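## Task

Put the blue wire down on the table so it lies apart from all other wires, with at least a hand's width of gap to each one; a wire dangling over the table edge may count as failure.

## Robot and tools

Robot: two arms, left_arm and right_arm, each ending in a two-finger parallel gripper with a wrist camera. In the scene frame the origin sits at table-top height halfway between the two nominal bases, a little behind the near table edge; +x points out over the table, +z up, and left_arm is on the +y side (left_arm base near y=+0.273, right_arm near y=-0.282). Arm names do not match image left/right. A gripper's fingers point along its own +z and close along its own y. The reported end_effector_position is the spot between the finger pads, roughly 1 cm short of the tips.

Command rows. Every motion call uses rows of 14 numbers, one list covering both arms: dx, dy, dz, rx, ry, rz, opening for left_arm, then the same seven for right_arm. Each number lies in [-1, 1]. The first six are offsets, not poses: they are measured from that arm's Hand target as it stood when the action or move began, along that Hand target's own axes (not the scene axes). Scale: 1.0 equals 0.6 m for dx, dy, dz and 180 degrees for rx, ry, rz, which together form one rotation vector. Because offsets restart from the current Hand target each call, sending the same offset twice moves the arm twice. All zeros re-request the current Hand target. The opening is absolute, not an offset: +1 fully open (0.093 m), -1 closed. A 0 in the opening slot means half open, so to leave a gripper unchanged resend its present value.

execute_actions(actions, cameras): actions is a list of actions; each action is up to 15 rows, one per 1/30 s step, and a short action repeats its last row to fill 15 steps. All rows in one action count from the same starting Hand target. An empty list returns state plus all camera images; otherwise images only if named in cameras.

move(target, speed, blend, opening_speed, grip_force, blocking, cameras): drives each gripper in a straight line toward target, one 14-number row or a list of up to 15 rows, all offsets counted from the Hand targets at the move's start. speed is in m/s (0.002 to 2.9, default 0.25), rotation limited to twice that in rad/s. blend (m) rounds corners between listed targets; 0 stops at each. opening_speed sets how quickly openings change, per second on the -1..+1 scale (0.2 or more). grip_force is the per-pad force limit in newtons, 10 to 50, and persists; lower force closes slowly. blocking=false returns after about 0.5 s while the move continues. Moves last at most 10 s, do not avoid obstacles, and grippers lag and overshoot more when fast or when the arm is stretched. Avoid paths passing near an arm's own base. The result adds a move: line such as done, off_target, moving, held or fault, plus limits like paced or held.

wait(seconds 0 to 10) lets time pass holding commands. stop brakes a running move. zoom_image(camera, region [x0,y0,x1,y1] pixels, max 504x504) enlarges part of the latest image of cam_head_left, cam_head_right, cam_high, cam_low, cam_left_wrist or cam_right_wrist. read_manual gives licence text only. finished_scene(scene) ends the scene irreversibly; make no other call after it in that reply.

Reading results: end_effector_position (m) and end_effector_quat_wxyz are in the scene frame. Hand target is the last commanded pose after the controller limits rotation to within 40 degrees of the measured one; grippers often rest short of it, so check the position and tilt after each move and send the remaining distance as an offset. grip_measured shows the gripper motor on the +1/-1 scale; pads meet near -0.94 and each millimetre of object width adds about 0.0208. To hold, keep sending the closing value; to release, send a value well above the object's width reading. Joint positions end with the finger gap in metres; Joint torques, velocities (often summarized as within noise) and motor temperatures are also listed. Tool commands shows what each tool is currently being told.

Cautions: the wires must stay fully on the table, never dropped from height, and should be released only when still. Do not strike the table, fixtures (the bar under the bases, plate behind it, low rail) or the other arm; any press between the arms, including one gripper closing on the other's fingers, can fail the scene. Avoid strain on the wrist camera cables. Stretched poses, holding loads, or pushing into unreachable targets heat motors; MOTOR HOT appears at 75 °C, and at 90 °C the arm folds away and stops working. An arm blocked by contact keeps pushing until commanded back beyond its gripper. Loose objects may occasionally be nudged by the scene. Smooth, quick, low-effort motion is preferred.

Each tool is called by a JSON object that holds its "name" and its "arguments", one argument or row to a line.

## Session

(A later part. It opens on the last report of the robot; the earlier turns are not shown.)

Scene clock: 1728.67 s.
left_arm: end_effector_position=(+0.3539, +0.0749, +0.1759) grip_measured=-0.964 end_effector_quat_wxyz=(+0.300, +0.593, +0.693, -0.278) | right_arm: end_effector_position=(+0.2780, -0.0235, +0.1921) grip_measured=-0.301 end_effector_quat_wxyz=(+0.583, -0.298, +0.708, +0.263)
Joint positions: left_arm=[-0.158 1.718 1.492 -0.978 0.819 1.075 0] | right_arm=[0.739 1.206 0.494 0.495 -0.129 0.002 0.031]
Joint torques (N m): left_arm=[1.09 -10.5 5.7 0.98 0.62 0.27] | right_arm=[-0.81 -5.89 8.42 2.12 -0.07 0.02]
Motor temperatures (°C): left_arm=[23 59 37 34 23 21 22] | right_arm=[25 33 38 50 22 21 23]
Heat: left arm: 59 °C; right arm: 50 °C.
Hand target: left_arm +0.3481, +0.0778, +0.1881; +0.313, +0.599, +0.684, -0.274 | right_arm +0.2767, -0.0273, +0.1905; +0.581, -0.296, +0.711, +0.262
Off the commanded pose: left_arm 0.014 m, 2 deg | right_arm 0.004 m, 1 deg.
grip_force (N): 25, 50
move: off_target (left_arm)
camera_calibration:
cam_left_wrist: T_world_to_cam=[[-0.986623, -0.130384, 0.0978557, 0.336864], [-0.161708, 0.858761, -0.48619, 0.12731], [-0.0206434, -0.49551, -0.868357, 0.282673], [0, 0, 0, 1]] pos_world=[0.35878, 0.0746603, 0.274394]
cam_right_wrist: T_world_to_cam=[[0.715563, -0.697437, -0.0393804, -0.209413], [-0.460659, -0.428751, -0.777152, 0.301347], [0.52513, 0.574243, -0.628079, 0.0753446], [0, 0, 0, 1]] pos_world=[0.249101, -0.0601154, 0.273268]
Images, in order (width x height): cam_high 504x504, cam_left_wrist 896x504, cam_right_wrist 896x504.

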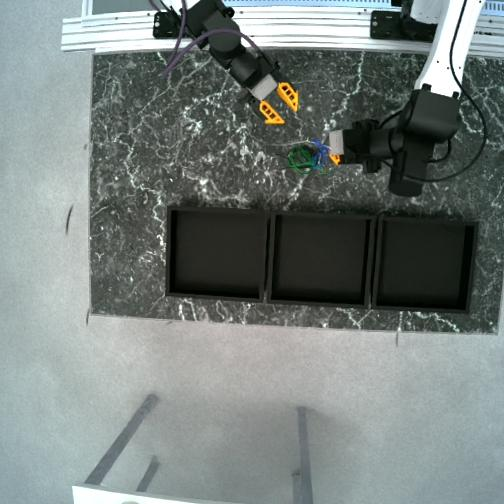

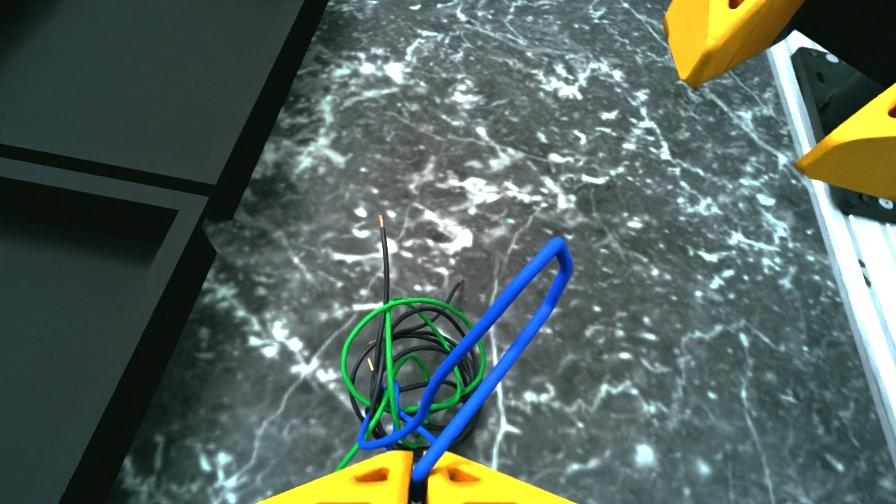

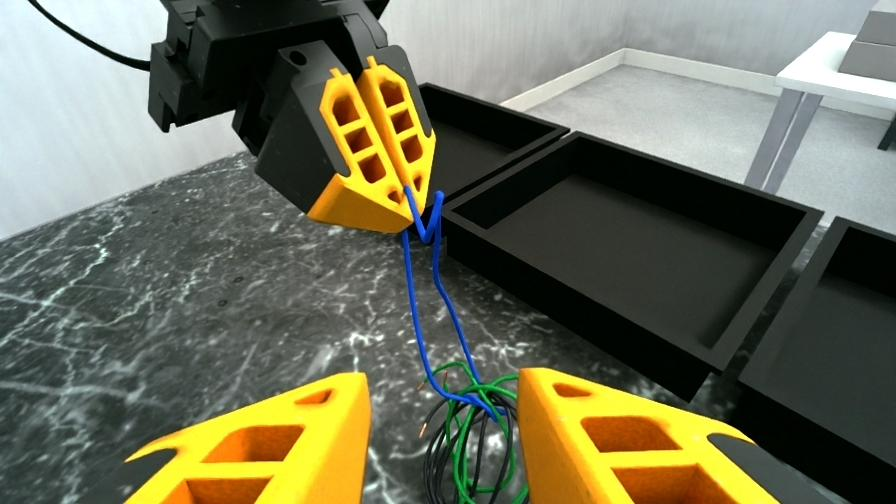

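{"name": "move", "arguments": {
  "target": [0, 0, -0.1, 0, 0, 0, -1.0, 0, 0, 0, 0, 0, 0, -0.3],
  "speed": 0.06,
  "cameras": ["cam_left_wrist", "cam_right_wrist"]
}}

{"name": "zoom_image", "arguments": {
  "camera": "cam_left_wrist",
  "region": [280, 200, 680, 504]
}}

{"name": "zoom_image", "arguments": {
  "camera": "cam_right_wrist",
  "region": [370, 160, 560, 504]
}}

Scene clock: 1751.07 s.
left_arm: end_effector_position=(+0.3436, +0.1223, +0.2129) grip_measured=-0.964 end_effector_quat_wxyz=(+0.297, +0.592, +0.695, -0.279) | right_arm: end_effector_position=(+0.2780, -0.0235, +0.1919) grip_measured=-0.301 end_effector_quat_wxyz=(+0.583, -0.298, +0.709, +0.263)
Joint positions: left_arm=[-0.017 1.711 1.641 -1.29 0.855 1.276 0] | right_arm=[0.739 1.206 0.494 0.494 -0.129 0.002 0.031]
Joint torques (N m): left_arm=[1.02 -8.62 7.82 0.59 0.73 0.26] | right_arm=[-0.8 -5.89 8.43 2.11 -0.07 0.02]
Motor temperatures (°C): left_arm=[23 58 37 33 23 21 22] | right_arm=[25 33 37 51 22 21 23]
Heat: left arm: 58 °C; right arm: 51 °C.
Hand target: left_arm +0.3421, +0.1227, +0.2273; +0.313, +0.599, +0.685, -0.274 | right_arm +0.2767, -0.0273, +0.1904; +0.581, -0.296, +0.712, +0.262
Off the commanded pose: left_arm 0.014 m, 2 deg | right_arm 0.004 m, 0 deg.
grip_force (N): 25, 50
move: off_target (left_arm)
camera_calibration:
cam_left_wrist: T_world_to_cam=[[-0.985642, -0.132852, 0.10421, 0.327867], [-0.166865, 0.860718, -0.480959, 0.103397], [-0.0257992, -0.491442, -0.870528, 0.339818], [0, 0, 0, 1]] pos_world=[0.34918, 0.121563, 0.311384]
cam_right_wrist: T_world_to_cam=[[0.715513, -0.697479, -0.039544, -0.209366], [-0.461189, -0.42908, -0.776656, 0.30117], [0.524734, 0.573945, -0.628682, 0.0754637], [0, 0, 0, 1]] pos_world=[0.249102, -0.0601143, 0.273069]
Images, in order (width x height): cam_left_wrist 896x504, cam_right_wrist 896x504.

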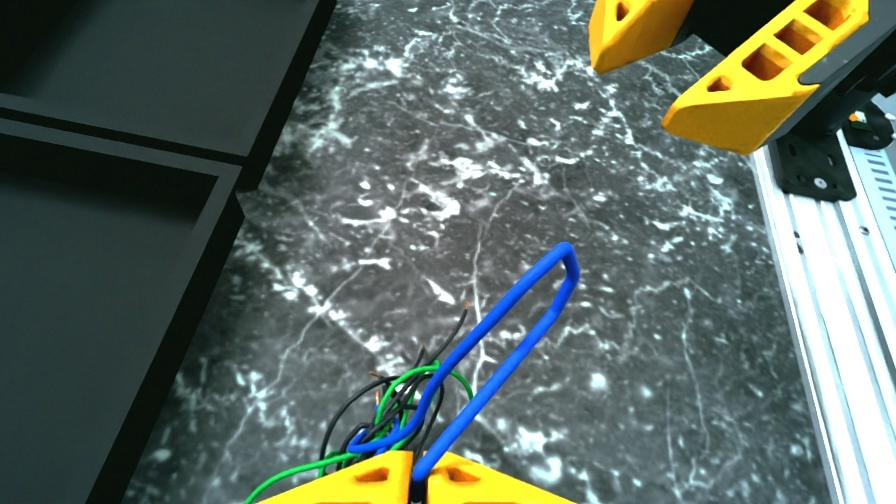

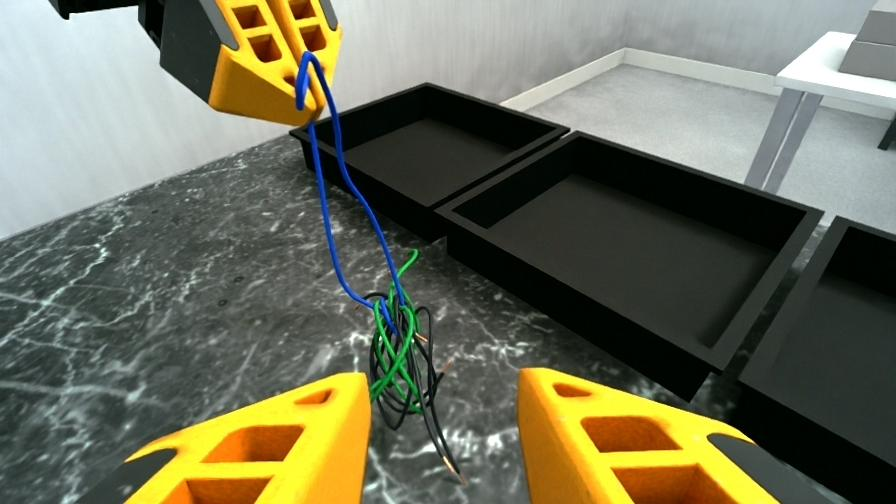

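Scaled by 1.260.

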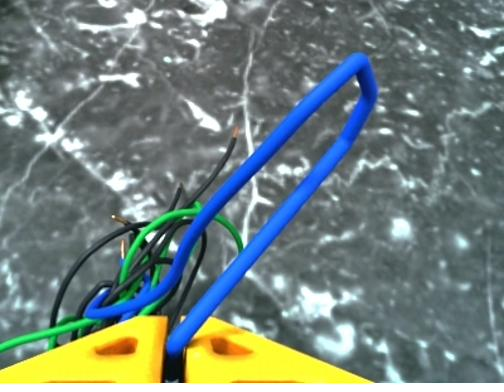

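Scaled by 1.465.

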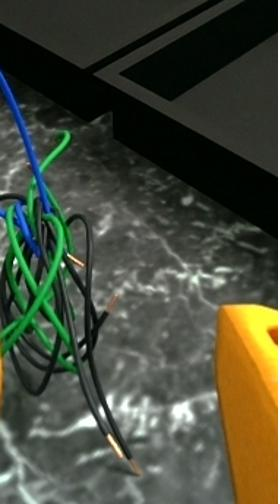

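{"name": "move", "arguments": {
  "target": [0, 0, 0, 0, 0, 0, -1.0, 0.2032, 0.0343, 0.0985, -0.017, 0.0535, -0.0145, 1.0],
  "speed": 0.1,
  "cameras": ["cam_left_wrist", "cam_right_wrist"]
}}

{"name": "zoom_image", "arguments": {
  "camera": "cam_right_wrist",
  "region": [250, 100, 650, 500]
}}

Scene clock: 1815.10 s.
left_arm: end_effector_position=(+0.3434, +0.1224, +0.2129) grip_measured=-0.964 end_effector_quat_wxyz=(+0.297, +0.592, +0.695, -0.279) | right_arm: end_effector_position=(+0.2803, +0.0118, +0.0581) grip_measured=+1.000 end_effector_quat_wxyz=(+0.506, -0.346, +0.750, +0.247)
Joint positions: left_arm=[-0.017 1.711 1.641 -1.291 0.855 1.277 0] | right_arm=[0.805 1.73 0.437 0.883 -0.122 -0.022 0.093]
Joint torques (N m): left_arm=[1.02 -8.61 7.83 0.6 0.73 0.27] | right_arm=[0.35 -5.65 7.38 2.45 0.11 -0.15]
Motor temperatures (°C): left_arm=[23 53 40 32 23 21 22] | right_arm=[25 33 36 50 22 21 23]
Heat: left arm: 53 °C; right arm: 50 °C.
Hand target: left_arm +0.3421, +0.1227, +0.2273; +0.313, +0.599, +0.685, -0.274 | right_arm +0.2831, +0.0150, +0.0602; +0.516, -0.349, +0.744, +0.242
Off the commanded pose: left_arm 0.014 m, 2 deg | right_arm 0.005 m, 2 deg.
grip_force (N): 25, 50
move: off_target (left_arm)
camera_calibration:
cam_left_wrist: T_world_to_cam=[[-0.985682, -0.132407, 0.104401, 0.327668], [-0.166567, 0.860832, -0.480857, 0.103231], [-0.0262028, -0.491361, -0.870562, 0.339957], [0, 0, 0, 1]] pos_world=[0.349079, 0.121563, 0.311384]
cam_right_wrist: T_world_to_cam=[[0.755938, -0.653862, -0.0319669, -0.204016], [-0.516164, -0.565286, -0.643449, 0.222722], [0.402656, 0.502908, -0.764822, 0.0128311], [0, 0, 0, 1]] pos_world=[0.264018, -0.0139491, 0.146602]
Images, in order (width x height): cam_left_wrist 896x504, cam_right_wrist 896x504.

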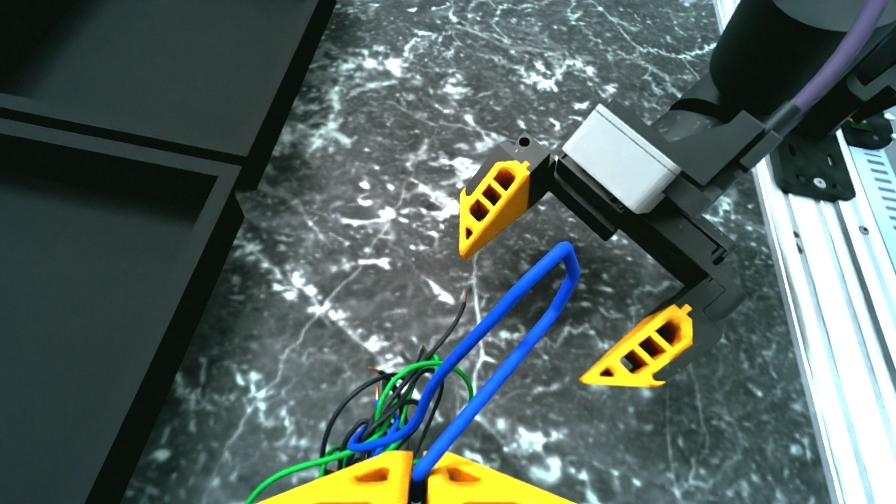

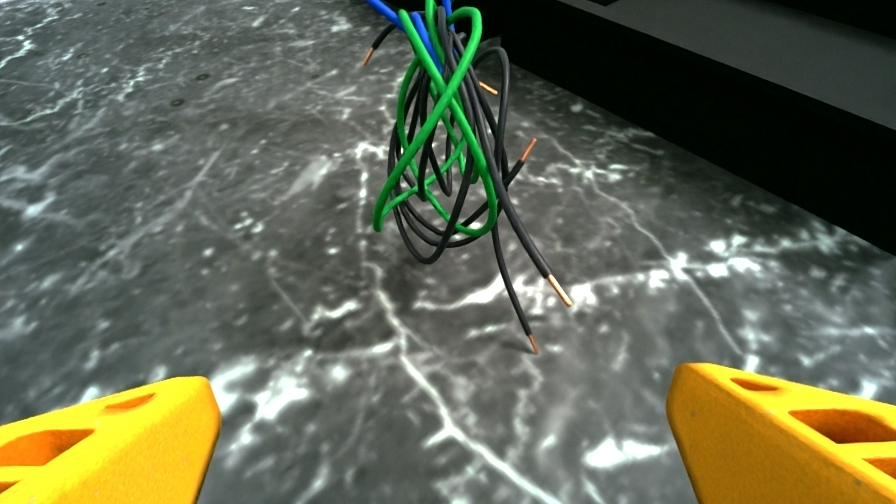

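Scaled by 1.260.

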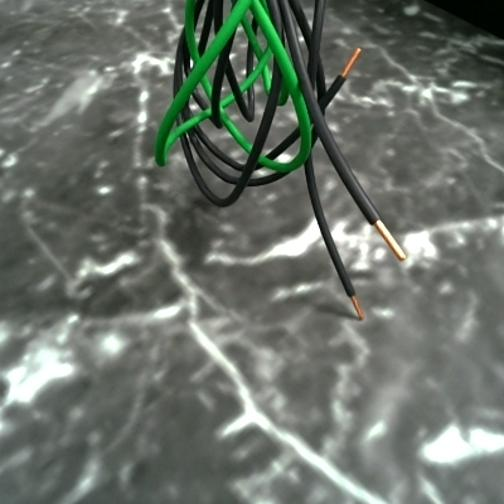

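{"name": "move", "arguments": {
  "target": [0, 0, 0, 0, 0, 0, -1.0, -0.0288, 0.0055, 0.1538, 0, 0, 0, 1.0],
  "speed": 0.06,
  "cameras": ["cam_left_wrist", "cam_right_wrist"]
}}

Scene clock: 1855.23 s.
left_arm: end_effector_position=(+0.3434, +0.1224, +0.2129) grip_measured=-0.964 end_effector_quat_wxyz=(+0.297, +0.592, +0.695, -0.279) | right_arm: end_effector_position=(+0.3365, +0.0836, +0.0480) grip_measured=+1.000 end_effector_quat_wxyz=(+0.518, -0.349, +0.740, +0.247)
Joint positions: left_arm=[-0.017 1.711 1.641 -1.291 0.855 1.277 0] | right_arm=[0.845 2.04 0.793 0.866 -0.086 -0.022 0.093]
Joint torques (N m): left_arm=[1.03 -8.62 7.82 0.6 0.73 0.27] | right_arm=[0.35 -8.24 9.31 2.07 0.11 0.01]
Heat: left arm: 53 °C; right arm: 54 °C.
Hand target: left_arm +0.3421, +0.1227, +0.2273; +0.313, +0.599, +0.685, -0.274 | right_arm +0.3397, +0.0882, +0.0442; +0.517, -0.349, +0.744, +0.242
Off the commanded pose: left_arm 0.014 m, 2 deg | right_arm 0.007 m, 1 deg.
grip_force (N): 25, 50
move: off_target (left_arm)
camera_calibration:
cam_left_wrist: T_world_to_cam=[[-0.985682, -0.132407, 0.104401, 0.327668], [-0.166567, 0.860832, -0.480857, 0.103231], [-0.0262028, -0.491361, -0.870562, 0.339957], [0, 0, 0, 1]] pos_world=[0.349079, 0.121563, 0.311384]
cam_right_wrist: T_world_to_cam=[[0.760255, -0.649445, -0.0152767, -0.202446], [-0.49317, -0.56169, -0.664295, 0.27883], [0.422842, 0.512567, -0.747315, -0.0620132], [0, 0, 0, 1]] pos_world=[0.317643, 0.0569245, 0.135789]
Images, in order (width x height): cam_left_wrist 896x504, cam_right_wrist 896x504.

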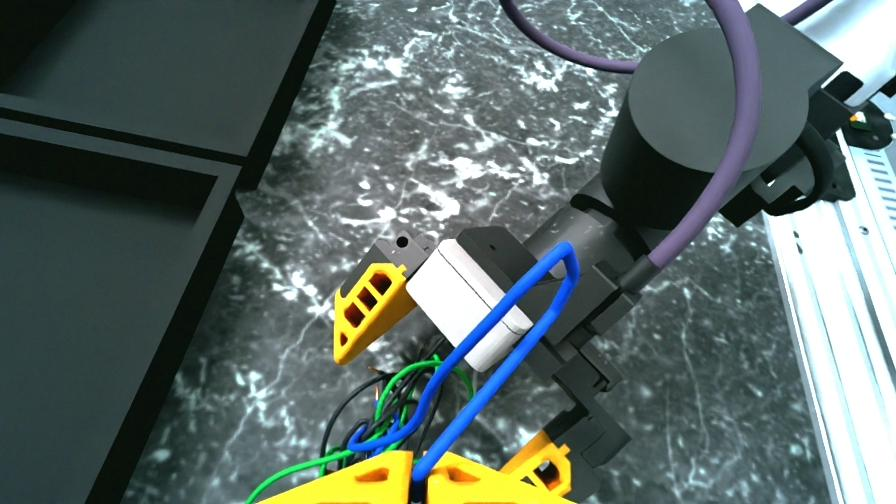

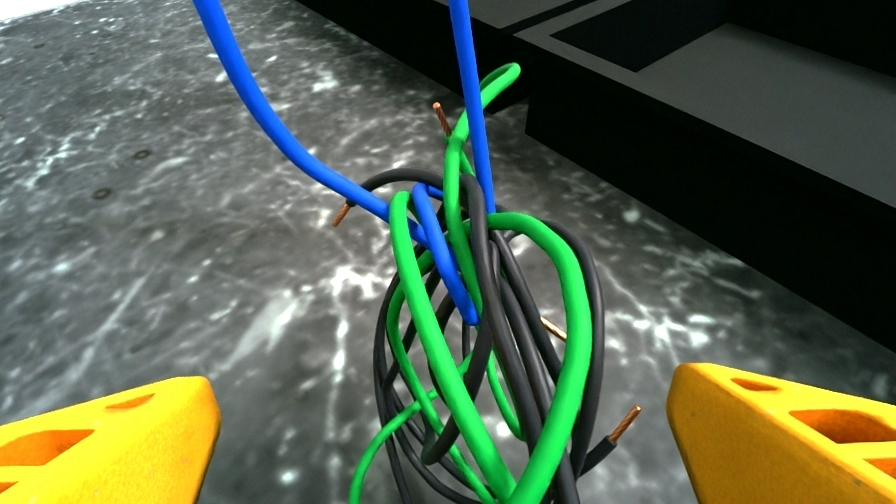

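{"name": "move", "arguments": {
  "target": [0, 0, 0, 0, 0, 0, -1.0, 0, 0, 0, 0, 0, 0, -1.0],
  "speed": 0.06,
  "grip_force": [40, 30],
  "cameras": ["cam_right_wrist"]
}}

{"name": "wait", "arguments": {
  "seconds": 1.5,
  "cameras": ["cam_left_wrist", "cam_right_wrist"]
}}

Scene clock: 1877.17 s.
left_arm: end_effector_position=(+0.3434, +0.1224, +0.2129) grip_measured=-0.978 end_effector_quat_wxyz=(+0.297, +0.592, +0.695, -0.279) | right_arm: end_effector_position=(+0.3365, +0.0834, +0.0478) grip_measured=-0.915 end_effector_quat_wxyz=(+0.518, -0.349, +0.741, +0.247)
Joint positions: left_arm=[-0.017 1.711 1.641 -1.291 0.855 1.277 0] | right_arm=[0.845 2.04 0.793 0.865 -0.085 -0.022 0.001]
Joint velocities: left_arm=[within noise] | right_arm=[0.002 0.012 -0.007 0.037 -0.007 -0.037 -0.006]
Joint torques (N m): left_arm=[1.03 -8.62 7.82 0.6 0.73 0.27] | right_arm=[0.35 -8.24 9.31 2.08 0.11 0]
Heat: left arm: 53 °C; right arm: 51 °C.
Hand target: left_arm +0.3421, +0.1227, +0.2273; +0.313, +0.599, +0.684, -0.274 | right_arm +0.3397, +0.0882, +0.0442; +0.517, -0.349, +0.744, +0.242
Off the commanded pose: left_arm 0.014 m, 2 deg | right_arm 0.007 m, 1 deg.
grip_force (N): 40, 30
move: moving (right_arm; no rest 5 s after the path's end), off_target (left_arm)
camera_calibration:
cam_right_wrist: T_world_to_cam=[[0.759798, -0.649983, -0.0151168, -0.202436], [-0.493946, -0.561967, -0.663484, 0.278779], [0.422758, 0.511581, -0.748038, -0.0620483], [0, 0, 0, 1]] pos_world=[0.317743, 0.056827, 0.13549]
Images, in order (width x height): cam_right_wrist 896x504.

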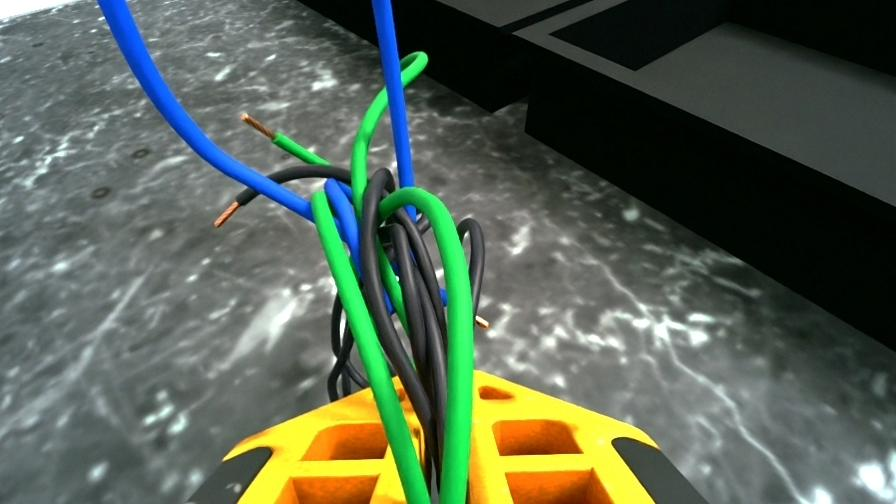

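Scene clock: 1878.67 s.
left_arm: end_effector_position=(+0.3434, +0.1224, +0.2129) grip_measured=-0.978 end_effector_quat_wxyz=(+0.297, +0.592, +0.695, -0.279) | right_arm: end_effector_position=(+0.3365, +0.0834, +0.0477) grip_measured=-0.952 end_effector_quat_wxyz=(+0.518, -0.349, +0.741, +0.247)
Joint positions: left_arm=[-0.017 1.711 1.641 -1.291 0.855 1.277 0] | right_arm=[0.845 2.04 0.793 0.864 -0.085 -0.022 0]
Joint torques (N m): left_arm=[1.03 -8.61 7.82 0.6 0.73 0.27] | right_arm=[0.35 -8.24 9.31 2.08 0.11 0]
Heat: left arm: 53 °C; right arm: 51 °C.
Hand target: left_arm +0.3421, +0.1227, +0.2273; +0.313, +0.599, +0.684, -0.274 | right_arm +0.3397, +0.0882, +0.0442; +0.516, -0.349, +0.744, +0.242
Tool commands: left_gripper/opening=-1.0 right_gripper/opening=-1.0
Off the commanded pose: left_arm 0.014 m, 2 deg | right_arm 0.007 m, 1 deg.
grip_force (N): 40, 30
wait: 1.50 s; at rest by 0.40 s
camera_calibration:
cam_left_wrist: T_world_to_cam=[[-0.985682, -0.132407, 0.104401, 0.327668], [-0.166567, 0.860832, -0.480857, 0.103231], [-0.0262028, -0.491361, -0.870562, 0.339957], [0, 0, 0, 1]] pos_world=[0.349079, 0.121563, 0.311384]
cam_right_wrist: T_world_to_cam=[[0.759733, -0.650059, -0.015141, -0.202408], [-0.494212, -0.562147, -0.663133, 0.278827], [0.422564, 0.511287, -0.748348, -0.0619285], [0, 0, 0, 1]] pos_world=[0.317744, 0.056828, 0.135491]
Images, in order (width x height): cam_left_wrist 896x504, cam_right_wrist 896x504.

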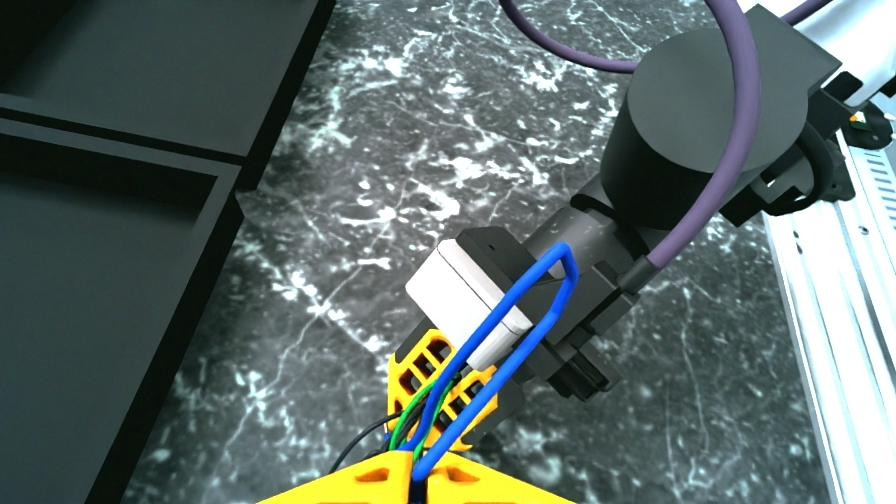

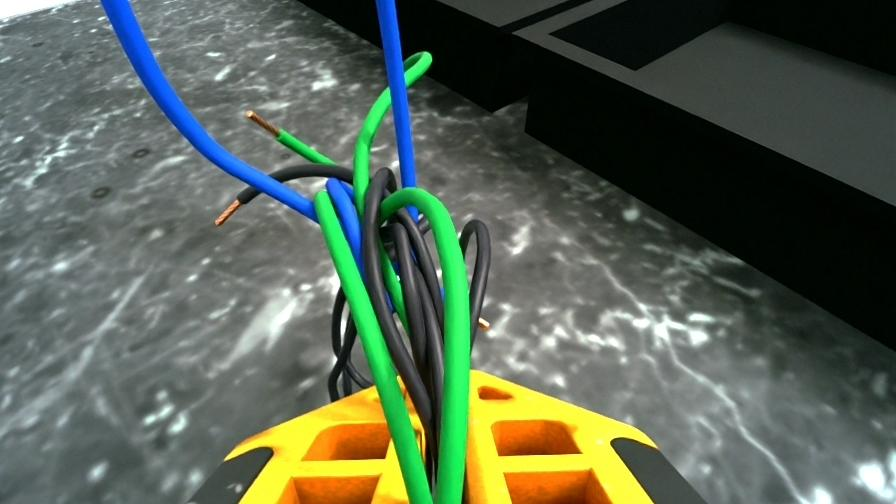

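{"name": "move", "arguments": {
  "target": [-0.054, 0.0044, -0.0904, 0, 0, 0, -1.0, 0, 0, 0, 0, 0, 0, -1.0],
  "speed": 0.05,
  "cameras": ["cam_left_wrist", "cam_right_wrist"]
}}

Scene clock: 1893.93 s.
left_arm: end_effector_position=(+0.3421, +0.1421, +0.2807) grip_measured=-0.978 end_effector_quat_wxyz=(+0.320, +0.593, +0.692, -0.260) | right_arm: end_effector_position=(+0.3365, +0.0834, +0.0477) grip_measured=-0.952 end_effector_quat_wxyz=(+0.518, -0.349, +0.741, +0.247)
Joint positions: left_arm=[0.052 1.746 1.955 -1.568 0.868 1.349 0] | right_arm=[0.845 2.04 0.793 0.864 -0.085 -0.022 0]
Joint torques (N m): left_arm=[1.14 -6.64 7.24 0.59 0.76 0.15] | right_arm=[0.36 -8.23 9.31 2.08 0.11 0.01]
Heat: left arm: 53 °C; right arm: 50 °C.
Hand target: left_arm +0.3420, +0.1427, +0.2873; +0.313, +0.599, +0.684, -0.274 | right_arm +0.3397, +0.0882, +0.0442; +0.516, -0.349, +0.744, +0.242
Off the commanded pose: left_arm 0.007 m, 2 deg | right_arm 0.007 m, 1 deg.
joint sent to its limit (left arm) — joint 4 (wrist pitch), lower limit. The joint targets still meet the commanded pose.
grip_force (N): 40, 30
move: done
camera_calibration:
cam_left_wrist: T_world_to_cam=[[-0.987347, -0.150796, 0.0490497, 0.340567], [-0.155248, 0.856232, -0.492712, 0.118569], [0.0323008, -0.494092, -0.868809, 0.388469], [0, 0, 0, 1]] pos_world=[0.342117, 0.141773, 0.379221]
cam_right_wrist: T_world_to_cam=[[0.759733, -0.650059, -0.015141, -0.202408], [-0.494212, -0.562147, -0.663133, 0.278827], [0.422564, 0.511287, -0.748348, -0.0619285], [0, 0, 0, 1]] pos_world=[0.317744, 0.056828, 0.135491]
Images, in order (width x height): cam_left_wrist 896x504, cam_right_wrist 896x504.

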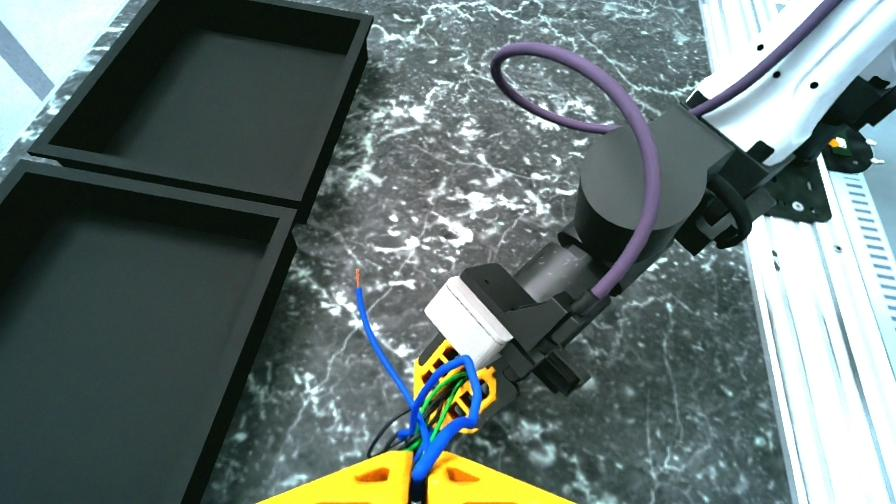

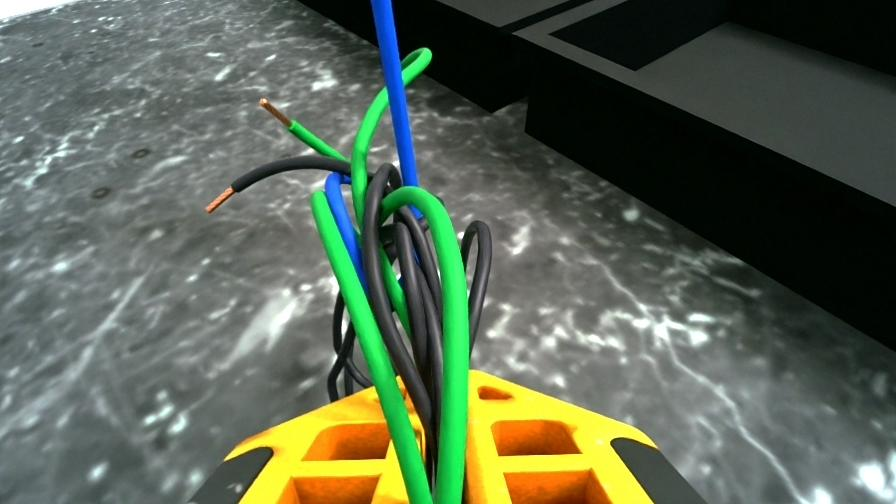

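{"name": "zoom_image", "arguments": {
  "camera": "cam_right_wrist",
  "region": [290, 140, 500, 340]
}}

{"name": "zoom_image", "arguments": {
  "camera": "cam_left_wrist",
  "region": [330, 250, 520, 490]
}}

Scaled by 2.400.

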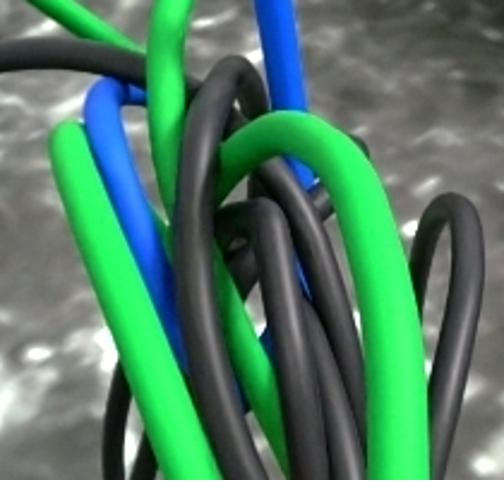

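Scaled by 2.100.

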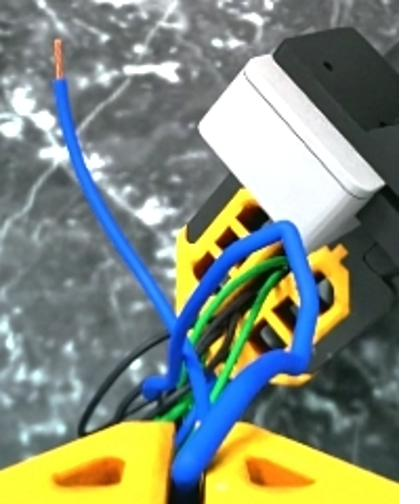

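{"name": "move", "arguments": {
  "target": [-0.106, -0.0028, -0.0633, -0.1045, -0.084, -0.0683, -1.0, 0, 0, 0, 0, 0, 0, -1.0],
  "speed": 0.06,
  "cameras": ["cam_left_wrist", "cam_right_wrist"]
}}

{"name": "zoom_image", "arguments": {
  "camera": "cam_right_wrist",
  "region": [250, 0, 550, 340]
}}

Scene clock: 1962.17 s.
left_arm: end_effector_position=(+0.3485, +0.1331, +0.3396) grip_measured=-0.978 end_effector_quat_wxyz=(+0.431, +0.414, +0.754, -0.274) | right_arm: end_effector_position=(+0.3410, +0.0881, +0.0610) grip_measured=-0.953 end_effector_quat_wxyz=(+0.537, -0.344, +0.727, +0.254)
Joint positions: left_arm=[0.044 1.457 1.691 -1.037 0.909 0.63 0] | right_arm=[0.845 2.04 0.805 0.902 -0.085 -0.022 0]
Joint torques (N m): left_arm=[0.13 -8.51 5.97 2.3 0.6 -0.05] | right_arm=[0.34 -8.47 8.01 1.73 0.11 0]
Heat: left arm: 52 °C; right arm: 49 °C.
Hand target: left_arm +0.3421, +0.1297, +0.3602; +0.462, +0.423, +0.733, -0.266 | right_arm +0.3397, +0.0882, +0.0442; +0.517, -0.349, +0.744, +0.242
Off the commanded pose: left_arm 0.022 m, 4 deg | right_arm 0.017 m, 3 deg.
grip_force (N): 40, 30
move: off_target (left_arm, right_arm)
camera_calibration:
cam_left_wrist: T_world_to_cam=[[-0.867339, -0.483189, 0.119379, 0.321179], [-0.429781, 0.606119, -0.669259, 0.345398], [0.251021, -0.631781, -0.733376, 0.331133], [0, 0, 0, 1]] pos_world=[0.343895, 0.155042, 0.435664]
cam_right_wrist: T_world_to_cam=[[0.760383, -0.64937, -0.011722, -0.203074], [-0.470008, -0.537723, -0.699961, 0.284292], [0.44823, 0.537748, -0.714085, -0.0694221], [0, 0, 0, 1]] pos_world=[0.319151, 0.0583319, 0.14704]
Images, in order (width x height): cam_left_wrist 896x504, cam_right_wrist 896x504.

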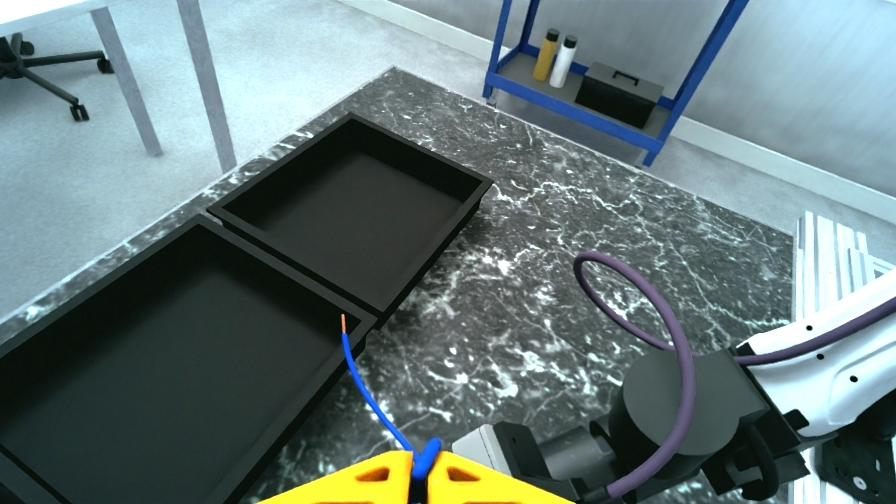

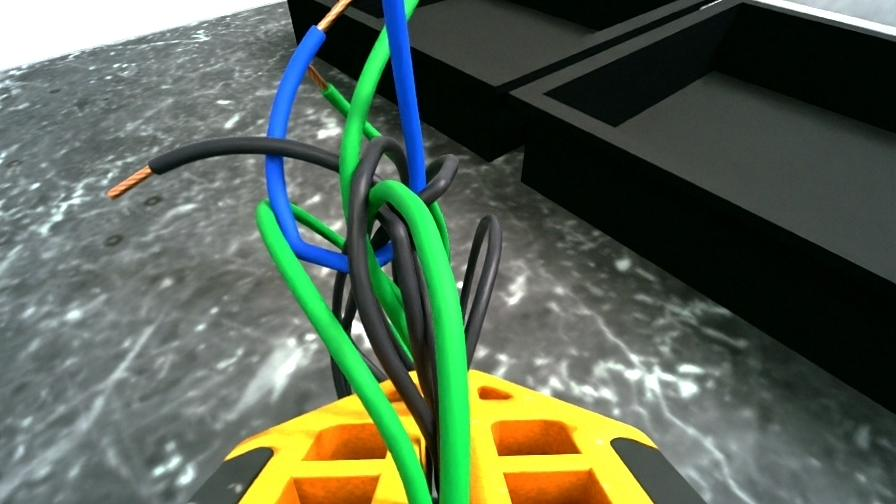

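Scaled by 1.482.

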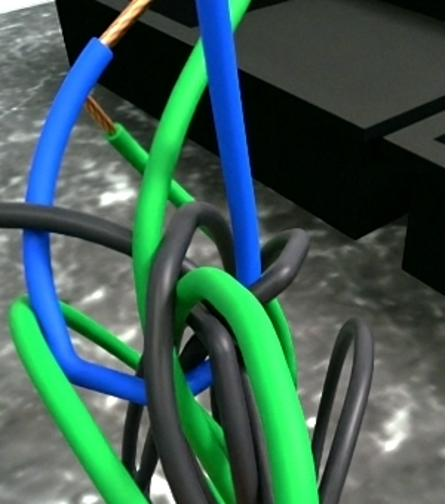

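{"name": "move", "arguments": {
  "target": [-0.0752, 0, -0.0359, 0, 0, 0, -1.0, 0, 0, 0, 0, 0, 0, -1.0],
  "speed": 0.06,
  "cameras": ["cam_left_wrist", "cam_right_wrist"]
}}

{"name": "zoom_image", "arguments": {
  "camera": "cam_right_wrist",
  "region": [250, 0, 550, 340]
}}

Scene clock: 1983.77 s.
left_arm: end_effector_position=(+0.3411, +0.1300, +0.4078) grip_measured=-0.978 end_effector_quat_wxyz=(+0.464, +0.427, +0.732, -0.259) | right_arm: end_effector_position=(+0.3412, +0.0883, +0.0560) grip_measured=-0.954 end_effector_quat_wxyz=(+0.526, -0.347, +0.735, +0.250)
Joint positions: left_arm=[0.044 1.527 2.026 -1.213 0.916 0.628 0] | right_arm=[0.845 2.04 0.817 0.861 -0.085 -0.022 0]
Joint torques (N m): left_arm=[0.66 -4.04 6.9 1.77 0.53 -0.07] | right_arm=[0.35 -8.42 7.1 2.12 0.11 0]
Motor temperatures (°C): left_arm=[23 55 39 35 23 21 23] | right_arm=[25 37 36 48 22 21 23]
Heat: left arm: 55 °C; right arm: 48 °C.
Hand target: left_arm +0.3420, +0.1297, +0.4103; +0.462, +0.423, +0.733, -0.266 | right_arm +0.3397, +0.0882, +0.0441; +0.516, -0.349, +0.744, +0.242
Off the commanded pose: left_arm 0.003 m, 1 deg | right_arm 0.012 m, 2 deg.
grip_force (N): 40, 30
move: off_target (right_arm)
camera_calibration:
cam_left_wrist: T_world_to_cam=[[-0.877705, -0.476972, 0.0461672, 0.337764], [-0.3662, 0.605472, -0.706612, 0.383293], [0.309081, -0.637104, -0.706093, 0.350814], [0, 0, 0, 1]] pos_world=[0.328389, 0.152535, 0.502954]
cam_right_wrist: T_world_to_cam=[[0.760032, -0.64974, -0.0137659, -0.202844], [-0.484295, -0.552124, -0.678688, 0.285951], [0.43337, 0.522491, -0.734298, -0.0656533], [0, 0, 0, 1]] pos_world=[0.321105, 0.0603876, 0.14307]
Images, in order (width x height): cam_left_wrist 896x504, cam_right_wrist 896x504.

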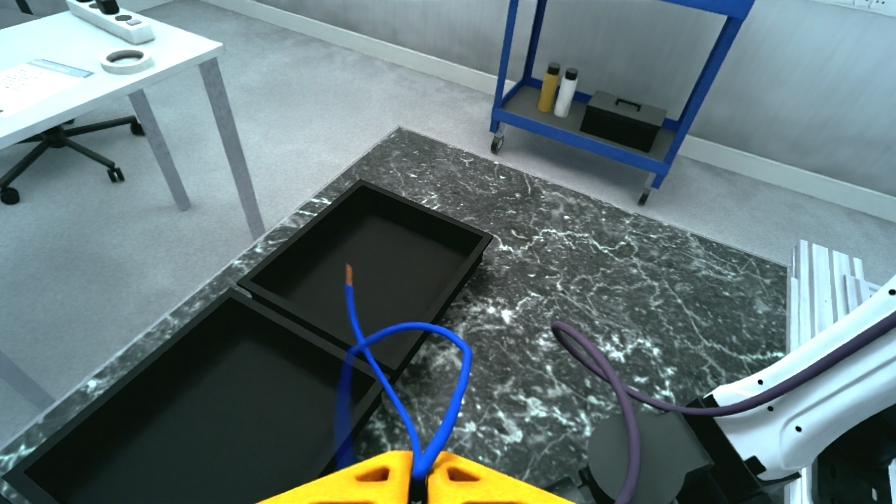

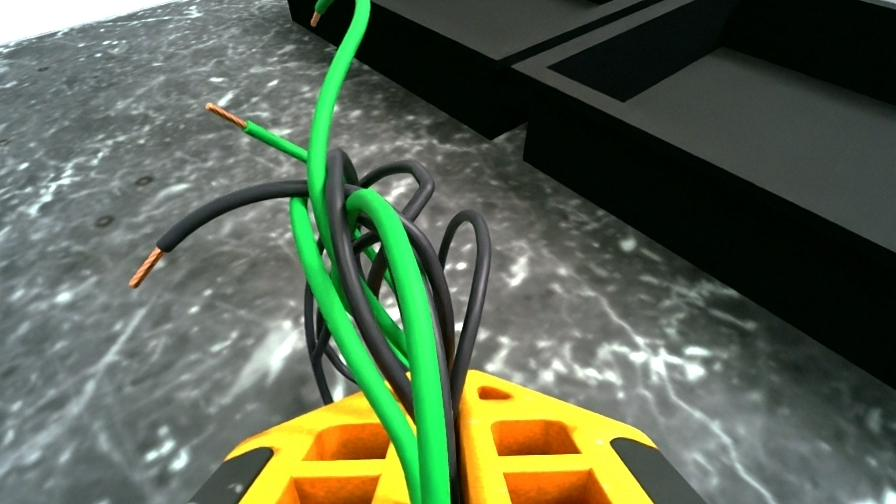

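Scaled by 1.482.

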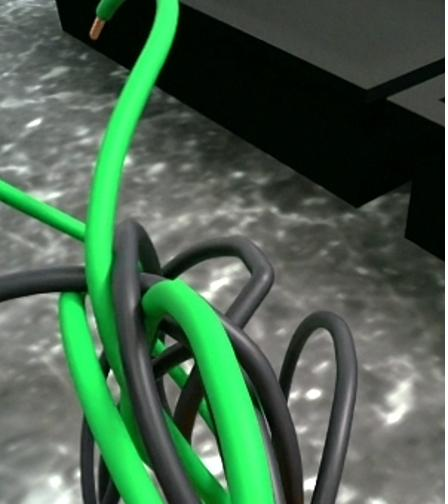

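{"name": "move", "arguments": {
  "target": [0.3242, 0.0705, -0.0987, -0.1826, 0.0568, -0.109, -1.0, 0.0703, -0.2947, -0.379, 0, 0, 0, -1.0],
  "speed": 0.12,
  "cameras": ["cam_left_wrist", "cam_right_wrist", "cam_head_left", "cam_high"]
}}

Scene clock: 2031.60 s.
left_arm: end_effector_position=(+0.3119, +0.2660, +0.2589) grip_measured=-0.978 end_effector_quat_wxyz=(+0.440, +0.178, +0.875, -0.095) | right_arm: end_effector_position=(+0.3226, -0.1981, +0.0681) grip_measured=-0.954 end_effector_quat_wxyz=(+0.498, -0.336, +0.758, +0.253)
Joint positions: left_arm=[0.35 1.071 1.145 -0.824 0.593 0.445 0] | right_arm=[-0.101 1.522 0.44 0.362 -0.908 -0.544 0]
Joint torques (N m): left_arm=[0.99 -4.01 5.63 2.13 0.15 -0.11] | right_arm=[-0.55 -7.99 9.94 1.6 -0.43 -0.16]
Motor temperatures (°C): left_arm=[23 48 38 35 23 21 23] | right_arm=[25 38 33 50 22 21 23]
Heat: left arm: 48 °C; right arm: 50 °C.
Hand target: left_arm +0.3100, +0.2697, +0.2601; +0.445, +0.168, +0.876, -0.085 | right_arm +0.3300, -0.2000, +0.0842; +0.516, -0.349, +0.744, +0.242
Off the commanded pose: left_arm 0.004 m, 2 deg | right_arm 0.018 m, 3 deg.
grip_force (N): 40, 30
move: off_target (right_arm)
camera_calibration:
cam_left_wrist: T_world_to_cam=[[-0.407814, -0.909847, 0.0765926, 0.344562], [-0.770982, 0.2982, -0.562729, 0.3557], [0.489158, -0.28854, -0.823085, 0.222746], [0, 0, 0, 1]] pos_world=[0.305797, 0.271701, 0.357111]
cam_right_wrist: T_world_to_cam=[[0.747534, -0.661494, -0.0601536, -0.369734], [-0.540787, -0.55353, -0.633367, 0.141928], [0.385672, 0.505994, -0.77151, 0.115535], [0, 0, 0, 1]] pos_world=[0.308583, -0.224475, 0.156789]
Images, in order (width x height): cam_head_left 504x504, cam_high 504x504, cam_left_wrist 896x504, cam_right_wrist 896x504.

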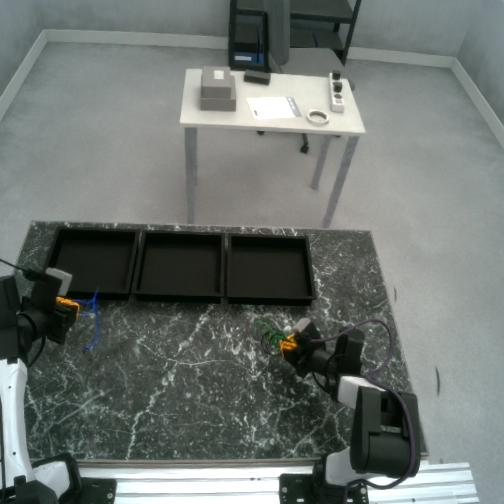

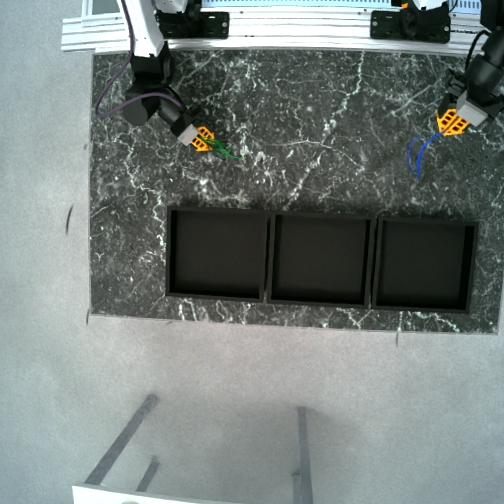

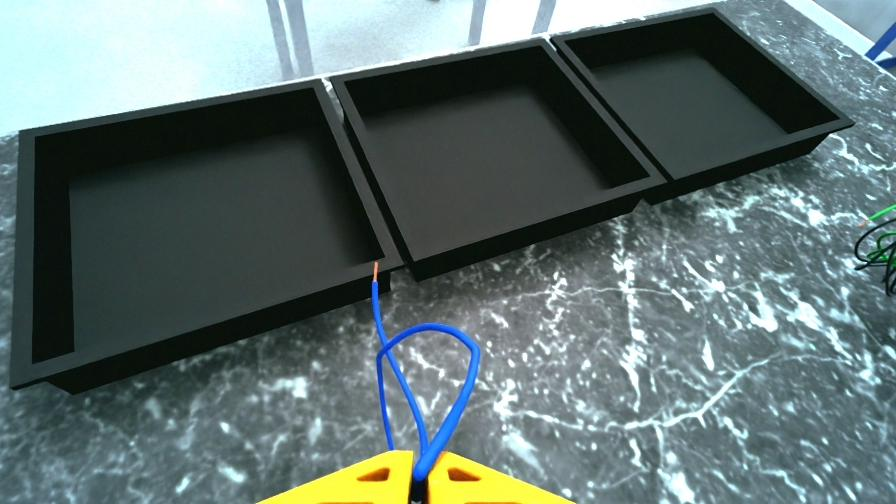

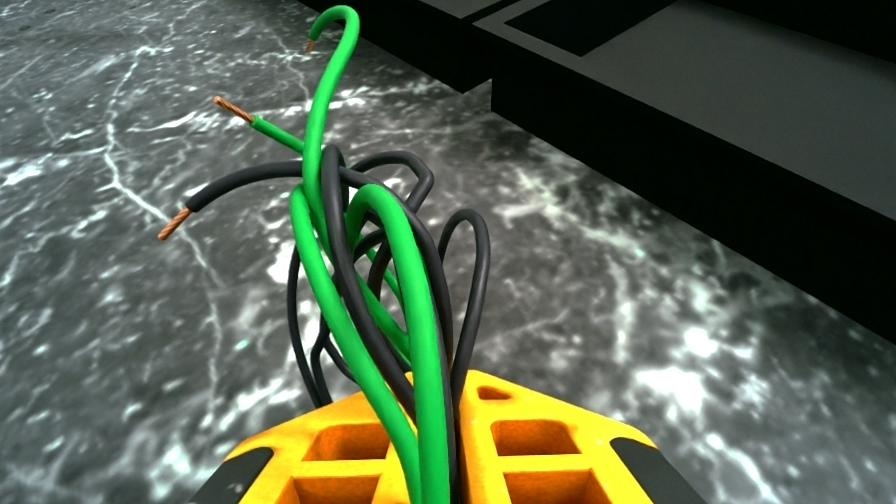

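{"name": "move", "arguments": {
  "target": [0.324, 0.0125, 0.164, 0, 0, 0, -1.0, 0.0515, 0, 0.0193, 0, 0, 0, -1.0],
  "speed": 0.1,
  "cameras": ["cam_left_wrist", "cam_right_wrist", "cam_head_left", "cam_high"]
}}

Scene clock: 2048.47 s.
left_arm: end_effector_position=(+0.2824, +0.2901, +0.0497) grip_measured=-0.978 end_effector_quat_wxyz=(+0.446, +0.164, +0.876, -0.084) | right_arm: end_effector_position=(+0.3297, -0.1984, +0.0525) grip_measured=-0.954 end_effector_quat_wxyz=(+0.510, -0.344, +0.749, +0.246)
Joint positions: left_arm=[0.471 1.11 0.296 0.033 0.655 0.517 0] | right_arm=[-0.101 1.632 0.421 0.522 -0.911 -0.55 0]
Joint torques (N m): left_arm=[1.05 -1.4 5.04 2.08 0.44 0.26] | right_arm=[-0.83 -4.83 6.05 2.01 -0.42 -0.15]
Heat: left arm: 47 °C; right arm: 47 °C.
Hand target: left_arm +0.2802, +0.2898, +0.0453; +0.445, +0.168, +0.876, -0.085 | right_arm +0.3301, -0.2000, +0.0512; +0.517, -0.349, +0.744, +0.242
Off the commanded pose: left_arm 0.005 m, 1 deg | right_arm 0.002 m, 1 deg.
grip_force (N): 40, 30
move: done
camera_calibration:
cam_left_wrist: T_world_to_cam=[[-0.376269, -0.924032, 0.0677269, 0.366059], [-0.774362, 0.273503, -0.570578, 0.216524], [0.508709, -0.267136, -0.818446, 0.0599603], [0, 0, 0, 1]] pos_world=[0.274902, 0.295047, 0.147826]
cam_right_wrist: T_world_to_cam=[[0.751846, -0.658708, -0.0288266, -0.378748], [-0.515533, -0.560046, -0.648517, 0.126811], [0.411039, 0.502446, -0.760654, 0.0913388], [0, 0, 0, 1]] pos_world=[0.312592, -0.224357, 0.140798]
Images, in order (width x height): cam_head_left 504x504, cam_high 504x504, cam_left_wrist 896x504, cam_right_wrist 896x504.

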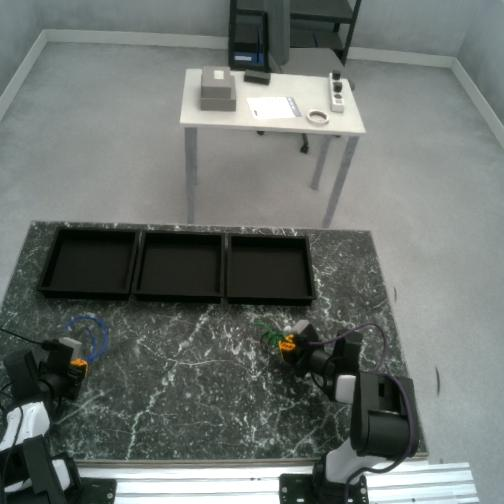

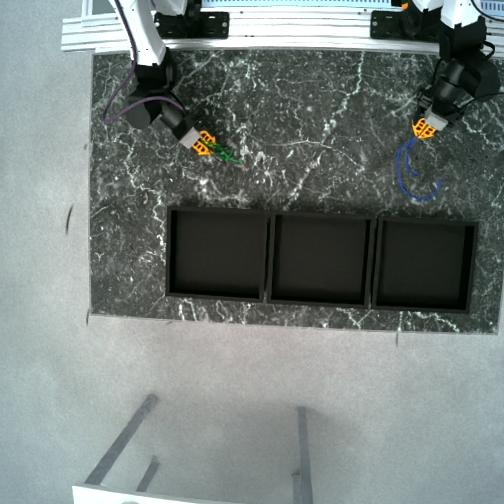

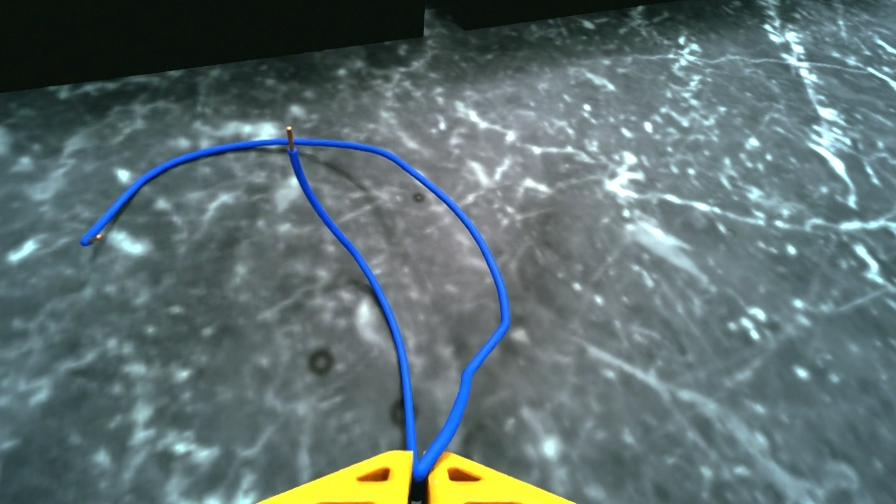

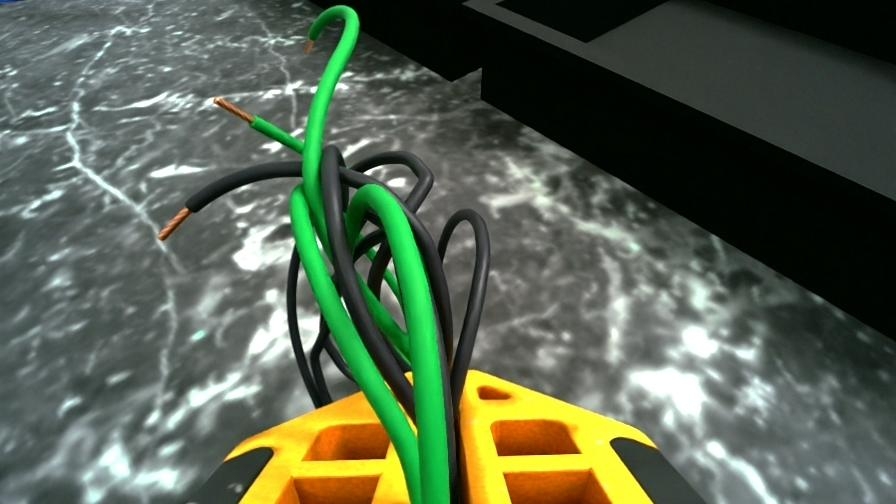

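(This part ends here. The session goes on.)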